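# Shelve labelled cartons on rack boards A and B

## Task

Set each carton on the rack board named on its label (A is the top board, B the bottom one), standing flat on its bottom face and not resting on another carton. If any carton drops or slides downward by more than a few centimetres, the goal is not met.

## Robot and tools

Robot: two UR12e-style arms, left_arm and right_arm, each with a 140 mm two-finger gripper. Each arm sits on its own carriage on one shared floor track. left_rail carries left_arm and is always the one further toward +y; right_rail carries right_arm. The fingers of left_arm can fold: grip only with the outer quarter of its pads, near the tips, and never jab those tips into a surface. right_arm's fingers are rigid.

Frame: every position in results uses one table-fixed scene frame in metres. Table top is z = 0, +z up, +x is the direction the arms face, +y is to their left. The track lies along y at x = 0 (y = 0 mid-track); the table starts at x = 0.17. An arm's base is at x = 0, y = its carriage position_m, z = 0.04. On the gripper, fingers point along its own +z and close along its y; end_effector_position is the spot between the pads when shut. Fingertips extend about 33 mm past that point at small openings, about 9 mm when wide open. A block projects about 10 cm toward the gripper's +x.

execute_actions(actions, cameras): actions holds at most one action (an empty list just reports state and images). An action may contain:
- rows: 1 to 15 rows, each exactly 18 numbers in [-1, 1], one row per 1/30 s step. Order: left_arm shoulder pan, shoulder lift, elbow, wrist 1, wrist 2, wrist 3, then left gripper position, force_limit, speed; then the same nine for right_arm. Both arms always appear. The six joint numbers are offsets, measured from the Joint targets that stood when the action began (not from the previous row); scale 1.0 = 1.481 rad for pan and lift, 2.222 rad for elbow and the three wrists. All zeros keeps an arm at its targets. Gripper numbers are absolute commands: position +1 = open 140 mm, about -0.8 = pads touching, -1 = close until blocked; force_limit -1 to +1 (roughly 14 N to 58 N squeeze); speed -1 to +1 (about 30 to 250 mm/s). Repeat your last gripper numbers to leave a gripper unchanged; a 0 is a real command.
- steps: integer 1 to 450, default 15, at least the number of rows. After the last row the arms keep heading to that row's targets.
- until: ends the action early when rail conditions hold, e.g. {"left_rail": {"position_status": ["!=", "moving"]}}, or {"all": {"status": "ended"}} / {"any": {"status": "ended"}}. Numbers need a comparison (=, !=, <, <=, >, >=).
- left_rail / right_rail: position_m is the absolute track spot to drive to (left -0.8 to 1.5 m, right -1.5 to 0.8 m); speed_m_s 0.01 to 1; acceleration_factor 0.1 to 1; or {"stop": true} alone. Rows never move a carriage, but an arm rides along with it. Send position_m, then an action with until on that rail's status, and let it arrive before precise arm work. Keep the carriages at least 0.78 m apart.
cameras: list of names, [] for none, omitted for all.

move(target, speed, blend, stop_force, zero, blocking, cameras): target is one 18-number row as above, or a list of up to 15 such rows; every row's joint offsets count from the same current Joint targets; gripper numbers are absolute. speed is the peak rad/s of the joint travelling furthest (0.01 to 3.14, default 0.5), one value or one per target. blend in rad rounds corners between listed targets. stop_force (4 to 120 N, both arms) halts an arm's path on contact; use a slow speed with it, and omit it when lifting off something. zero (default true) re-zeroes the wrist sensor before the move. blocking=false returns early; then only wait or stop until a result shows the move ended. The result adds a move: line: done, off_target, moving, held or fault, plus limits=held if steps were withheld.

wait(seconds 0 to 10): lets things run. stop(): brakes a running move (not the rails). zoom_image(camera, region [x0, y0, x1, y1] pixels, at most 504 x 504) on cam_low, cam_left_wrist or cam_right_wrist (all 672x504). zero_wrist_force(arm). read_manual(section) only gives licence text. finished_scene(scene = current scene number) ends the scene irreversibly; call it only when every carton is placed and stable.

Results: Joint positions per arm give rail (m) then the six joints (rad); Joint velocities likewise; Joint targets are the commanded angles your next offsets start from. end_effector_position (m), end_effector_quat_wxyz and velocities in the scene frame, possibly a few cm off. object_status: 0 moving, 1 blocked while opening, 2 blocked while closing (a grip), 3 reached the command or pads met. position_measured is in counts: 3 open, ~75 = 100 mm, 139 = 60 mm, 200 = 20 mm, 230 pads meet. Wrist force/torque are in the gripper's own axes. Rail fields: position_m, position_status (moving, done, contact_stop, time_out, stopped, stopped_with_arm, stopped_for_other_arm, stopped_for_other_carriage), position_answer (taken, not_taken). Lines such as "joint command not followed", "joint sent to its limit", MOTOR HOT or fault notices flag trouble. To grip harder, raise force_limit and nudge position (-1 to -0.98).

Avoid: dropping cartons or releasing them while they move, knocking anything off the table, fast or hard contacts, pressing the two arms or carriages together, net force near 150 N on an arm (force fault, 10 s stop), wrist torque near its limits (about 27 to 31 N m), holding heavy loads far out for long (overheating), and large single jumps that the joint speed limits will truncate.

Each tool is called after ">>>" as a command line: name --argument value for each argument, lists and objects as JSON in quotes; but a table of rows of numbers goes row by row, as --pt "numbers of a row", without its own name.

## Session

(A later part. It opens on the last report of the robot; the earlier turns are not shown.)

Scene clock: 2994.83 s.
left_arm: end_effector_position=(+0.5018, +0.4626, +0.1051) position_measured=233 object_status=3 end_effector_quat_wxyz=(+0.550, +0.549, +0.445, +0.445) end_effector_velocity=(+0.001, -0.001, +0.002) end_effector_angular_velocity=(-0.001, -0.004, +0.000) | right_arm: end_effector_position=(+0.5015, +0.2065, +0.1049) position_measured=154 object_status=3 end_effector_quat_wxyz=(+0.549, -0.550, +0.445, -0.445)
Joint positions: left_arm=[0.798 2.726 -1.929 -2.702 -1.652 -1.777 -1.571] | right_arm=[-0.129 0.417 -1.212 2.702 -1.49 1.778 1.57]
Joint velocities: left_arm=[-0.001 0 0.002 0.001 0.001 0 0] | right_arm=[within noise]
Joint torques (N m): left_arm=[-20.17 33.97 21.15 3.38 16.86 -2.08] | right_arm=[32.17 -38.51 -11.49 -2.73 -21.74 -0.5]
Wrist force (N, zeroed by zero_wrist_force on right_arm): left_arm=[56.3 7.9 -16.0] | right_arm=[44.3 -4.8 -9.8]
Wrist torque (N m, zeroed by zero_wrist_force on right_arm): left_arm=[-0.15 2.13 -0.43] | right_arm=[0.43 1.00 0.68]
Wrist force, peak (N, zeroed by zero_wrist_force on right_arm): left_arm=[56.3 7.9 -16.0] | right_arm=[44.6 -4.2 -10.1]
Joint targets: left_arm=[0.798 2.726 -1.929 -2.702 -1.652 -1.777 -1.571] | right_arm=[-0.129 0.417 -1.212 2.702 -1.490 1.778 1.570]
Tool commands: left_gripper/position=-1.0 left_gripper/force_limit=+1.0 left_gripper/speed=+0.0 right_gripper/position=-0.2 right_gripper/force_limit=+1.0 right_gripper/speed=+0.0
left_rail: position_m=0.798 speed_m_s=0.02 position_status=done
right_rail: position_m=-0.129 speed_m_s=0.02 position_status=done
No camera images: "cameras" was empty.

>>> move --target '[0,0.028427,0.00036,-0.019307,0,0,-1,1,0,0,-0.028427,-0.00036,0.019307,0,0,-0.2,1,0]' --speed 0.05 --cameras '["cam_low"]'

Scene clock: 3002.47 s.
left_arm: end_effector_position=(+0.5018, +0.4625, +0.1161) position_measured=233 object_status=3 end_effector_quat_wxyz=(+0.550, +0.549, +0.445, +0.445) | right_arm: end_effector_position=(+0.5016, +0.2065, +0.1159) position_measured=154 object_status=3 end_effector_quat_wxyz=(+0.550, -0.550, +0.445, -0.445)
Joint positions: left_arm=[0.798 2.726 -1.887 -2.701 -1.695 -1.777 -1.571] | right_arm=[-0.129 0.417 -1.254 2.701 -1.447 1.778 1.57]
Joint velocities: within noise
Joint torques (N m): left_arm=[-41.35 71.17 39.77 4.2 17.2 -1.85] | right_arm=[33.74 -59.32 -29.46 -2.57 -21.69 -0.54]
Wrist force (N, zeroed by zero_wrist_force on right_arm): left_arm=[48.9 -11.2 -9.3] | right_arm=[49.7 6.3 -9.4]
Wrist torque (N m, zeroed by zero_wrist_force on right_arm): left_arm=[0.36 1.92 -0.19] | right_arm=[-0.15 1.03 0.59]
Wrist force, peak (N, zeroed by zero_wrist_force on right_arm): left_arm=[57.7 9.2 -16.6] | right_arm=[49.9 5.6 -10.1]
Joint targets: left_arm=[0.798 2.726 -1.887 -2.701 -1.695 -1.777 -1.571] | right_arm=[-0.129 0.417 -1.254 2.701 -1.447 1.778 1.570]
left_rail: position_m=0.798 speed_m_s=0.02 position_status=done
right_rail: position_m=-0.129 speed_m_s=0.02 position_status=done
move: done
Images, in order (width x height): cam_low 672x504.

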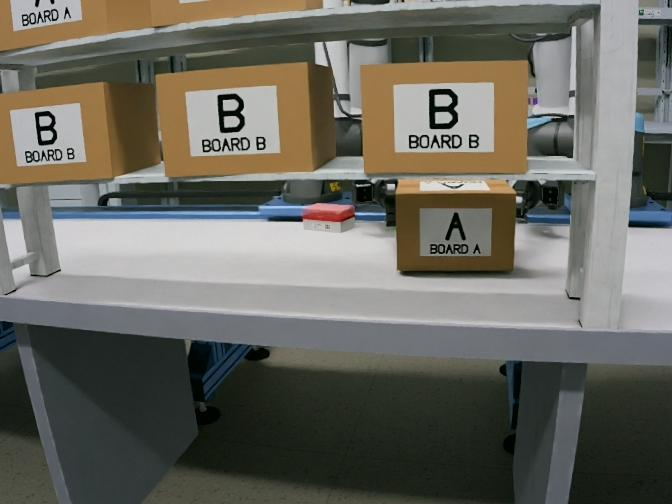

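>>> move --pt "0 0.075378 0.002650 -0.052891 0 0 -1 1 0 0 -0.075378 -0.002650 0.052891 0 0 -0.2 1 0" --pt "0 0.182016 0.011515 -0.132832 0 0 -1 1 0 0 -0.182016 -0.011515 0.132832 0 0 -0.2 1 0" --pt "0 0.275851 0.025566 -0.209425 0 0 -1 1 0 0 -0.275851 -0.025566 0.209425 0 0 -0.2 1 0" --pt "0 0.353343 0.043627 -0.279136 0 0 -1 1 0 0 -0.353343 -0.043627 0.279136 0 0 -0.2 1 0" --pt "0 0.444338 0.077884 -0.374043 0 0 -1 1 0 0 -0.444338 -0.077884 0.374043 0 0 -0.2 1 0" --pt "0 0.519083 0.130660 -0.476637 0 0 -1 1 0 0 -0.519083 -0.130660 0.476637 0 0 -0.2 1 0" --pt "0 0.546933 0.167412 -0.531953 0 0 -1 1 0 0 -0.546933 -0.167412 0.531953 0 0 -0.2 1 0" --pt "0 0.564613 0.210155 -0.586479 0 0 -1 1 0 0 -0.564613 -0.210155 0.586479 0 0 -0.2 1 0" --pt "0 0.571671 0.254810 -0.635838 0 0 -1 1 0 0 -0.571671 -0.254810 0.635838 0 0 -0.2 1 0" --speed 0.2 --blend 0.02 --cameras '["cam_low"]'

Scene clock: 3025.57 s.
left_arm: end_effector_position=(+0.5015, +0.4627, +0.6102) position_measured=233 object_status=3 end_effector_quat_wxyz=(+0.550, +0.549, +0.445, +0.445) | right_arm: end_effector_position=(+0.5016, +0.2066, +0.6099) position_measured=154 object_status=3 end_effector_quat_wxyz=(+0.550, -0.550, +0.445, -0.445)
Joint positions: left_arm=[0.798 2.726 -1.04 -2.135 -3.108 -1.777 -1.571] | right_arm=[-0.129 0.417 -2.101 2.135 -0.034 1.778 1.57]
Joint velocities: within noise
Joint torques (N m): left_arm=[-37.06 25.07 78.28 3.68 17.57 -1.84] | right_arm=[30.7 -9.2 -61.47 -2.55 -21.73 -0.65]
Wrist force (N, zeroed by zero_wrist_force on right_arm): left_arm=[52.0 -9.9 -10.0] | right_arm=[53.0 5.9 -10.2]
Wrist torque (N m, zeroed by zero_wrist_force on right_arm): left_arm=[0.39 2.09 -0.18] | right_arm=[-0.28 1.12 0.39]
Wrist force, peak (N, zeroed by zero_wrist_force on right_arm): left_arm=[68.2 -11.1 -11.6] | right_arm=[69.0 7.4 -13.6]
Joint targets: left_arm=[0.798 2.726 -1.040 -2.135 -3.108 -1.777 -1.571] | right_arm=[-0.129 0.417 -2.101 2.135 -0.034 1.778 1.570]
left_rail: position_m=0.798 speed_m_s=0.02 position_status=done
right_rail: position_m=-0.129 speed_m_s=0.02 position_status=done
move: done
Images, in order (width x height): cam_low 672x504.

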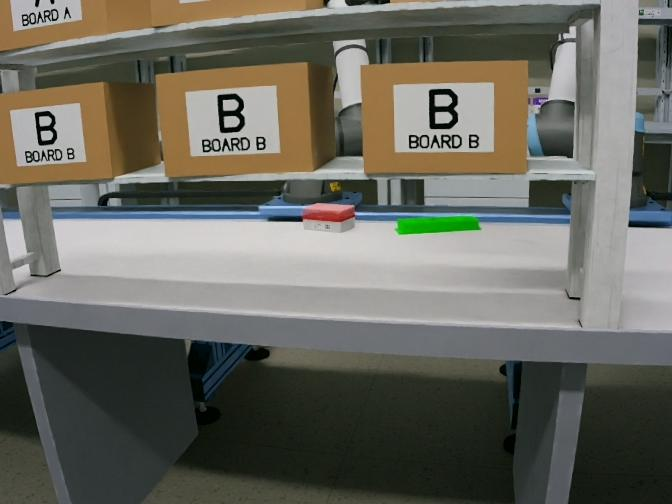

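>>> move --pt "0.037791 -0.036011 0.011566 0.012436 0.025189 0 -1 1 0 -0.037791 0.036011 -0.011566 -0.012436 -0.025189 0 -0.2 1 0" --pt "0.067727 -0.074847 0.025387 0.024500 0.045141 0 -1 1 0 -0.067727 0.074847 -0.025387 -0.024500 -0.045141 0 -0.2 1 0" --pt "0.091749 -0.115417 0.041361 0.035567 0.061152 0 -1 1 0 -0.091749 0.115417 -0.041361 -0.035567 -0.061152 0 -0.2 1 0" --pt "0.111294 -0.156955 0.059389 0.045224 0.074179 0 -1 1 0 -0.111294 0.156955 -0.059389 -0.045224 -0.074179 0 -0.2 1 0" --pt "0.127424 -0.198954 0.079383 0.053223 0.084930 0 -1 1 0 -0.127424 0.198954 -0.079383 -0.053223 -0.084930 0 -0.2 1 0" --pt "0.140912 -0.241092 0.101273 0.059419 0.093920 0 -1 1 0 -0.140912 0.241092 -0.101273 -0.059419 -0.093920 0 -0.2 1 0" --pt "0.150487 -0.275945 0.120785 0.063137 0.100302 0 -1 1 0 -0.150487 0.275945 -0.120785 -0.063137 -0.100302 0 -0.2 1 0" --speed 0.2 --blend 0.015 --cameras '["cam_low"]'

Scene clock: 3043.67 s.
left_arm: end_effector_position=(+0.7788, +0.4628, +0.6103) position_measured=233 object_status=3 end_effector_quat_wxyz=(+0.550, +0.549, +0.445, +0.445) | right_arm: end_effector_position=(+0.7789, +0.2065, +0.6099) position_measured=154 object_status=3 end_effector_quat_wxyz=(+0.550, -0.550, +0.445, -0.445)
Joint positions: left_arm=[0.798 2.948 -1.448 -1.867 -2.968 -1.555 -1.571] | right_arm=[-0.129 0.194 -1.692 1.867 -0.174 1.555 1.57]
Joint velocities: within noise
Joint torques (N m): left_arm=[-25.23 21.12 76.8 12.92 26.04 -1.64] | right_arm=[21.54 -30.75 -59.9 -12.66 -25.03 -0.76]
Wrist force (N, zeroed by zero_wrist_force on right_arm): left_arm=[47.1 -9.7 -8.7] | right_arm=[47.9 6.5 -9.0]
Wrist torque (N m, zeroed by zero_wrist_force on right_arm): left_arm=[0.27 1.88 -0.19] | right_arm=[-0.34 1.00 0.33]
Wrist force, peak (N, zeroed by zero_wrist_force on right_arm): left_arm=[57.8 -9.8 -10.9] | right_arm=[58.6 7.2 -11.3]
Joint targets: left_arm=[0.798 2.948 -1.449 -1.867 -2.968 -1.555 -1.571] | right_arm=[-0.129 0.194 -1.692 1.867 -0.175 1.555 1.570]
left_rail: position_m=0.798 speed_m_s=0.02 position_status=done
right_rail: position_m=-0.129 speed_m_s=0.02 position_status=done
move: done
Images, in order (width x height): cam_low 672x504.

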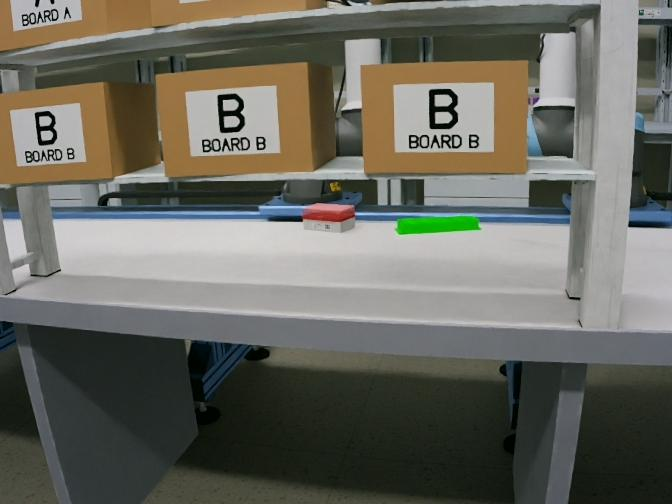

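>>> move --target '[0,-0.003942,-0.012148,0.014775,0,0,-1,1,0,0,0.003942,0.012148,-0.014775,0,0,-0.2,1,0]' --speed 0.04 --cameras '["cam_low"]'

Scene clock: 3054.43 s.
left_arm: end_effector_position=(+0.7790, +0.4628, +0.5924) position_measured=233 object_status=3 end_effector_quat_wxyz=(+0.550, +0.549, +0.445, +0.445) | right_arm: end_effector_position=(+0.7791, +0.2065, +0.5920) position_measured=154 object_status=3 end_effector_quat_wxyz=(+0.550, -0.550, +0.445, -0.445)
Joint positions: left_arm=[0.798 2.948 -1.454 -1.893 -2.935 -1.555 -1.571] | right_arm=[-0.129 0.194 -1.686 1.893 -0.207 1.555 1.57]
Joint velocities: within noise
Joint torques (N m): left_arm=[-26.77 26.55 51.94 13.15 24.96 -2.1] | right_arm=[23.94 -31.32 -42.38 -12.75 -24.88 -0.83]
Wrist force (N, zeroed by zero_wrist_force on right_arm): left_arm=[46.6 -10.8 -8.9] | right_arm=[47.9 7.7 -8.4]
Wrist torque (N m, zeroed by zero_wrist_force on right_arm): left_arm=[0.27 1.92 -0.18] | right_arm=[-0.28 0.95 0.33]
Wrist force, peak (N, zeroed by zero_wrist_force on right_arm): left_arm=[47.7 -10.0 -8.8] | right_arm=[48.5 7.5 -8.7]
Joint targets: left_arm=[0.798 2.948 -1.454 -1.894 -2.935 -1.555 -1.571] | right_arm=[-0.129 0.194 -1.686 1.894 -0.207 1.555 1.570]
left_rail: position_m=0.798 speed_m_s=0.02 position_status=done
right_rail: position_m=-0.129 speed_m_s=0.02 position_status=done
move: done
Images, in order (width x height): cam_low 672x504.

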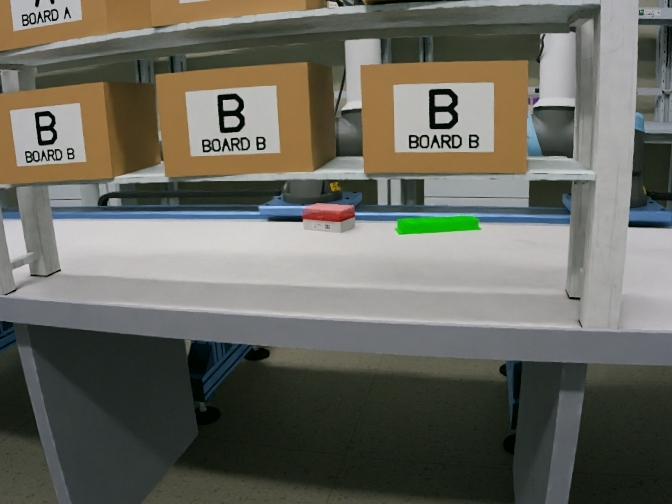

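>>> move --target '[0,-0.000657,-0.002025,0.002463,0,0,-1,1,0,0,0.000657,0.002025,-0.002463,0,0,-0.2,1,0]' --speed 0.02 --cameras '[]'

>>> move --target '[0,-0.000328,-0.001012,0.001231,0,0,-1,1,0,0,0.000328,0.001012,-0.001231,0,0,-0.2,1,0]' --speed 0.02 --cameras '[]'

Scene clock: 3061.47 s.
left_arm: end_effector_position=(+0.7789, +0.4628, +0.5894) position_measured=233 object_status=3 end_effector_quat_wxyz=(+0.550, +0.549, +0.445, +0.445) | right_arm: end_effector_position=(+0.7790, +0.2065, +0.5890) position_measured=154 object_status=3 end_effector_quat_wxyz=(+0.550, -0.550, +0.445, -0.445)
Joint positions: left_arm=[0.798 2.948 -1.455 -1.898 -2.93 -1.555 -1.571] | right_arm=[-0.129 0.194 -1.685 1.898 -0.213 1.555 1.57]
Joint velocities: within noise
Joint torques (N m): left_arm=[-30.28 27.95 52.55 12.62 24.53 -2.01] | right_arm=[25.96 -29.86 -45.34 -12.82 -24.37 -0.87]
Wrist force (N, zeroed by zero_wrist_force on right_arm): left_arm=[46.5 -9.3 -9.0] | right_arm=[47.6 6.5 -8.7]
Wrist torque (N m, zeroed by zero_wrist_force on right_arm): left_arm=[0.34 1.89 -0.19] | right_arm=[-0.27 0.94 0.34]
Wrist force, peak (N, zeroed by zero_wrist_force on right_arm): left_arm=[47.2 -10.7 -8.6] | right_arm=[48.2 7.8 -8.4]
Joint targets: left_arm=[0.798 2.948 -1.455 -1.898 -2.930 -1.555 -1.571] | right_arm=[-0.129 0.194 -1.685 1.898 -0.213 1.555 1.570]
left_rail: position_m=0.798 speed_m_s=0.02 position_status=done
right_rail: position_m=-0.129 speed_m_s=0.02 position_status=done
move: done
No camera images: "cameras" was empty.

Scene clock: 3062.17 s.
left_arm: end_effector_position=(+0.7789, +0.4628, +0.5879) position_measured=233 object_status=3 end_effector_quat_wxyz=(+0.550, +0.549, +0.445, +0.445) | right_arm: end_effector_position=(+0.7790, +0.2065, +0.5875) position_measured=154 object_status=3 end_effector_quat_wxyz=(+0.550, -0.550, +0.445, -0.445)
Joint positions: left_arm=[0.798 2.948 -1.456 -1.9 -2.927 -1.555 -1.571] | right_arm=[-0.129 0.194 -1.685 1.9 -0.215 1.555 1.57]
Joint velocities: within noise
Joint torques (N m): left_arm=[-29.59 24.15 49.57 11.87 24.49 -1.93] | right_arm=[25.41 -29.53 -42.67 -11.92 -24.16 -1.02]
Wrist force (N, zeroed by zero_wrist_force on right_arm): left_arm=[46.8 -6.5 -9.8] | right_arm=[48.0 6.3 -9.0]
Wrist torque (N m, zeroed by zero_wrist_force on right_arm): left_arm=[0.29 1.83 -0.22] | right_arm=[-0.01 0.91 0.39]
Wrist force, peak (N, zeroed by zero_wrist_force on right_arm): left_arm=[46.9 -9.7 -8.8] | right_arm=[48.2 7.3 -8.8]
Joint targets: left_arm=[0.798 2.948 -1.456 -1.900 -2.927 -1.555 -1.571] | right_arm=[-0.129 0.194 -1.685 1.900 -0.216 1.555 1.570]
left_rail: position_m=0.798 speed_m_s=0.02 position_status=done
right_rail: position_m=-0.129 speed_m_s=0.02 position_status=done
move: done
No camera images: "cameras" was empty.

>>> move --target '[0,-0.000328,-0.001012,0.001231,0,0,-1,1,0,0,0.000328,0.001012,-0.001231,0,0,-0.2,1,0]' --speed 0.02 --cameras '[]'

>>> move --target '[0,-0.000328,-0.001012,0.001231,0,0,-1,1,0,0,0.000328,0.001012,-0.001231,0,0,-0.2,1,0]' --speed 0.02 --cameras '["cam_low"]'

Scene clock: 3067.53 s.
left_arm: end_effector_position=(+0.7788, +0.4628, +0.5865) position_measured=233 object_status=3 end_effector_quat_wxyz=(+0.550, +0.549, +0.445, +0.445) | right_arm: end_effector_position=(+0.7789, +0.2065, +0.5861) position_measured=154 object_status=3 end_effector_quat_wxyz=(+0.550, -0.550, +0.445, -0.445)
Joint positions: left_arm=[0.798 2.948 -1.456 -1.902 -2.924 -1.555 -1.571] | right_arm=[-0.129 0.194 -1.684 1.902 -0.218 1.555 1.57]
Joint velocities: within noise
Joint torques (N m): left_arm=[-29.56 8.8 36.96 6.14 23.92 -1.61] | right_arm=[28.07 -19.5 -35.62 -9.02 -24 -0.9]
Wrist force (N, zeroed by zero_wrist_force on right_arm): left_arm=[46.7 6.1 -13.1] | right_arm=[49.8 -1.0 -12.1]
Wrist torque (N m, zeroed by zero_wrist_force on right_arm): left_arm=[-0.09 1.82 -0.39] | right_arm=[0.38 0.94 0.53]
Wrist force, peak (N, zeroed by zero_wrist_force on right_arm): left_arm=[46.6 6.3 -13.6] | right_arm=[49.8 -1.0 -12.1]
Joint targets: left_arm=[0.798 2.948 -1.456 -1.903 -2.924 -1.555 -1.571] | right_arm=[-0.129 0.194 -1.684 1.903 -0.218 1.555 1.570]
left_rail: position_m=0.798 speed_m_s=0.02 position_status=done
right_rail: position_m=-0.129 speed_m_s=0.02 position_status=done
move: done
No camera images: "cameras" was empty.

Scene clock: 3068.23 s.
left_arm: end_effector_position=(+0.7788, +0.4629, +0.5849) position_measured=233 object_status=3 end_effector_quat_wxyz=(+0.550, +0.549, +0.445, +0.445) | right_arm: end_effector_position=(+0.7789, +0.2065, +0.5846) position_measured=154 object_status=3 end_effector_quat_wxyz=(+0.550, -0.550, +0.445, -0.445)
Joint positions: left_arm=[0.798 2.948 -1.457 -1.905 -2.921 -1.555 -1.571] | right_arm=[-0.129 0.194 -1.684 1.905 -0.221 1.555 1.57]
Joint velocities: within noise
Joint torques (N m): left_arm=[-28.96 -4.91 28.62 1.32 23.41 -1.95] | right_arm=[27.86 -6.01 -25.47 -2.17 -23.91 -0.97]
Wrist force (N, zeroed by zero_wrist_force on right_arm): left_arm=[49.2 17.5 -19.2] | right_arm=[50.7 -15.6 -16.0]
Wrist torque (N m, zeroed by zero_wrist_force on right_arm): left_arm=[-0.41 1.80 -0.54] | right_arm=[0.60 0.91 0.74]
Wrist force, peak (N, zeroed by zero_wrist_force on right_arm): left_arm=[49.1 17.9 -19.5] | right_arm=[50.4 -16.6 -16.3]
Joint targets: left_arm=[0.798 2.948 -1.457 -1.905 -2.921 -1.555 -1.571] | right_arm=[-0.129 0.194 -1.684 1.905 -0.221 1.555 1.570]
left_rail: position_m=0.798 speed_m_s=0.02 position_status=done
right_rail: position_m=-0.129 speed_m_s=0.02 position_status=done
move: done
Images, in order (width x height): cam_low 672x504.

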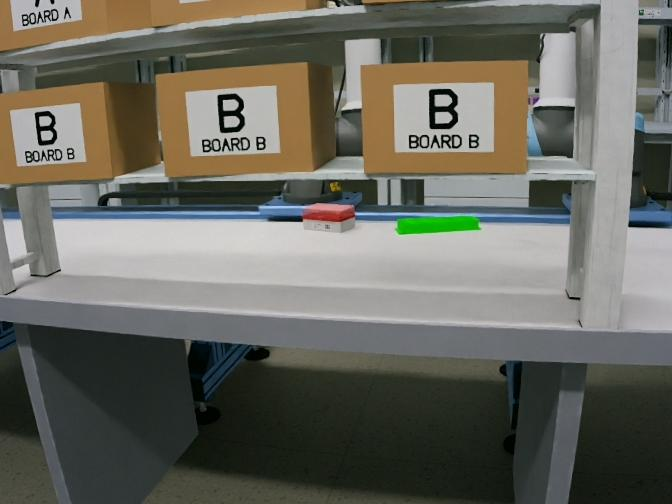

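>>> execute_actions --actions '[{"left_rail":{"position_m":0.812,"speed_m_s":0.05},"right_rail":{"position_m":-0.145,"speed_m_s":0.05},"steps":60,"until":{"all":{"status":"ended"}}}]' --cameras '["cam_low"]'

Scene clock: 3073.83 s.
left_arm: end_effector_position=(+0.7788, +0.4765, +0.5846) position_measured=233 object_status=3 end_effector_quat_wxyz=(+0.550, +0.549, +0.445, +0.445) | right_arm: end_effector_position=(+0.7789, +0.1911, +0.5843) position_measured=154 object_status=3 end_effector_quat_wxyz=(+0.549, -0.550, +0.445, -0.445)
Joint positions: left_arm=[0.812 2.948 -1.457 -1.905 -2.921 -1.555 -1.571] | right_arm=[-0.145 0.194 -1.684 1.905 -0.221 1.555 1.57]
Joint velocities: within noise
Joint torques (N m): left_arm=[12.44 53.11 61.14 2.98 -1.91 -2.07] | right_arm=[-13.22 -51.6 -50.3 -2.03 2.89 -1.07]
Wrist force (N, zeroed by zero_wrist_force on right_arm): left_arm=[0.3 0.2 -0.3] | right_arm=[1.2 -2.8 0.7]
Wrist torque (N m, zeroed by zero_wrist_force on right_arm): left_arm=[0.08 0.09 -0.30] | right_arm=[-0.67 -0.29 0.02]
Wrist force, peak (N, zeroed by zero_wrist_force on right_arm): left_arm=[49.6 17.6 -18.8] | right_arm=[50.8 -16.2 -17.1]
Joint targets: left_arm=[0.812 2.948 -1.457 -1.905 -2.921 -1.555 -1.571] | right_arm=[-0.145 0.194 -1.684 1.905 -0.221 1.555 1.570]
Tool commands: left_gripper/position=-1.0 left_gripper/force_limit=+1.0 left_gripper/speed=+0.0 right_gripper/position=-0.2 right_gripper/force_limit=+1.0 right_gripper/speed=+0.0
left_rail: position_m=0.812 speed_m_s=0.05 position_status=done
right_rail: position_m=-0.145 speed_m_s=0.05 position_status=done
Images, in order (width x height): cam_low 672x504.

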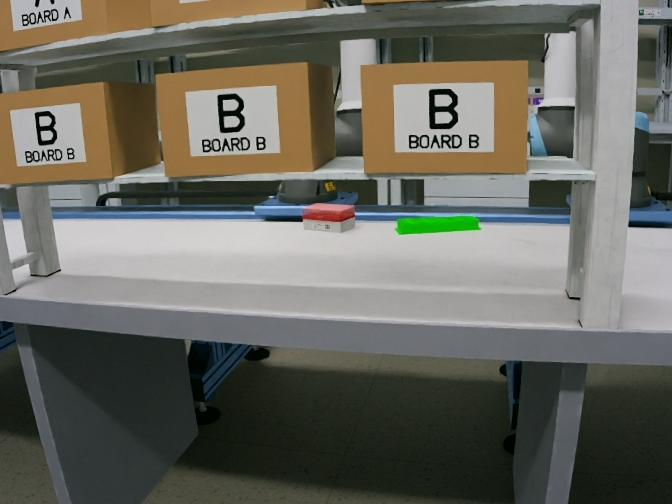

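>>> move --pt "-0.023063 0.082575 -0.024193 -0.030844 -0.015372 0 -1 1 0 0.023063 -0.082575 0.024193 0.030844 0.015372 0 -0.2 1 0" --pt "-0.058738 0.166111 -0.062216 -0.048500 -0.039150 0 -1 1 0 0.058738 -0.166111 0.062216 0.048500 0.039150 0 -0.2 1 0" --pt "-0.112696 0.245517 -0.092011 -0.071631 -0.075113 0 -1 1 0 0.112696 -0.245517 0.092011 0.071631 0.075113 0 -0.2 1 0" --pt "-0.198629 0.313214 -0.112782 -0.095980 -0.132390 0 -1 1 0 0.198629 -0.313214 0.112782 0.095980 0.132390 0 -0.2 1 0" --speed 0.4 --blend 0.03

Scene clock: 3089.33 s.
left_arm: end_effector_position=(+0.4610, +0.4764, +0.6103) position_measured=233 object_status=3 end_effector_quat_wxyz=(+0.550, +0.549, +0.445, +0.445) | right_arm: end_effector_position=(+0.4611, +0.1911, +0.6101) position_measured=154 object_status=3 end_effector_quat_wxyz=(+0.550, -0.550, +0.445, -0.445) end_effector_velocity=(-0.002, +0.001, +0.000) end_effector_angular_velocity=(-0.001, +0.000, +0.003)
Joint positions: left_arm=[0.812 2.654 -0.993 -2.155 -3.135 -1.849 -1.571] | right_arm=[-0.145 0.488 -2.148 2.155 -0.008 1.849 1.57]
Joint velocities: left_arm=[within noise] | right_arm=[0 0.005 -0.002 0.001 0.001 0.001 -0.001]
Joint torques (N m): left_arm=[-17.33 25.24 40.97 0.32 -2.44 -2.16] | right_arm=[11.69 -10.9 -36.58 0.7 3.5 -0.99]
Wrist force (N, zeroed by zero_wrist_force on right_arm): left_arm=[0.1 0.1 0.0] | right_arm=[1.0 -3.0 -0.6]
Wrist torque (N m, zeroed by zero_wrist_force on right_arm): left_arm=[0.06 0.10 -0.29] | right_arm=[-0.71 -0.22 -0.04]
Wrist force, peak (N, zeroed by zero_wrist_force on right_arm): left_arm=[-1.1 0.0 -2.7] | right_arm=[3.5 -3.3 0.1]
Joint targets: left_arm=[0.812 2.654 -0.993 -2.155 -3.135 -1.849 -1.571] | right_arm=[-0.145 0.488 -2.148 2.155 -0.008 1.849 1.570]
left_rail: position_m=0.812 speed_m_s=0.05 position_status=done
right_rail: position_m=-0.145 speed_m_s=0.05 position_status=done
move: done
camera_calibration:
cam_left_wrist: T_world_to_cam=[[-0.0183018, 0.00222279, 0.99983, -0.593843], [-0.526315, -0.850255, -0.00774388, 0.648589], [0.850093, -0.526367, 0.0167311, 0.0314685], [0, 0, 0, 1]] pos_world=[0.303743, 0.56935, 0.598238]
cam_right_wrist: T_world_to_cam=[[-0.0169653, 0.0187092, -0.999681, 0.621159], [-0.501035, 0.865075, 0.0246929, 0.0524602], [0.865261, 0.501294, -0.00530233, -0.315445], [0, 0, 0, 1]] pos_world=[0.309765, 0.101128, 0.617993]

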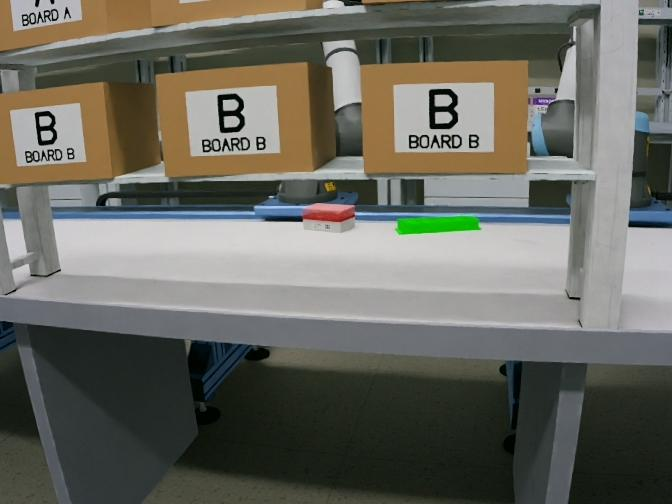

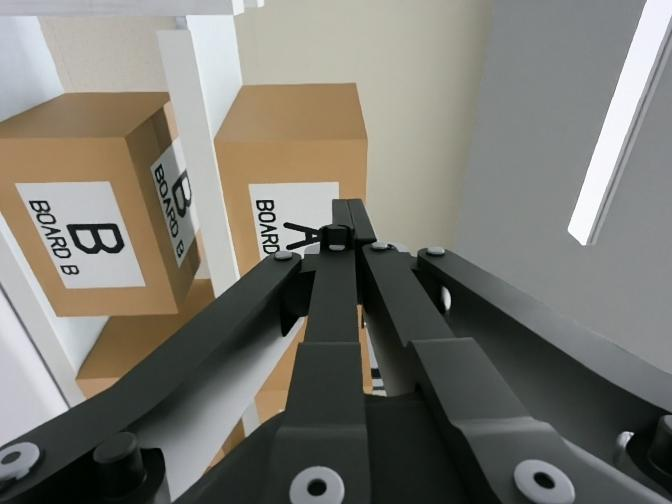

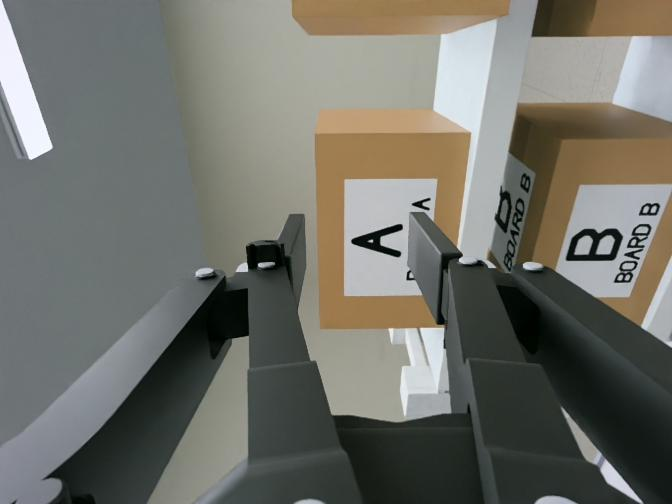

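>>> finished_scene --scene 1

The scene is finished: the task was done.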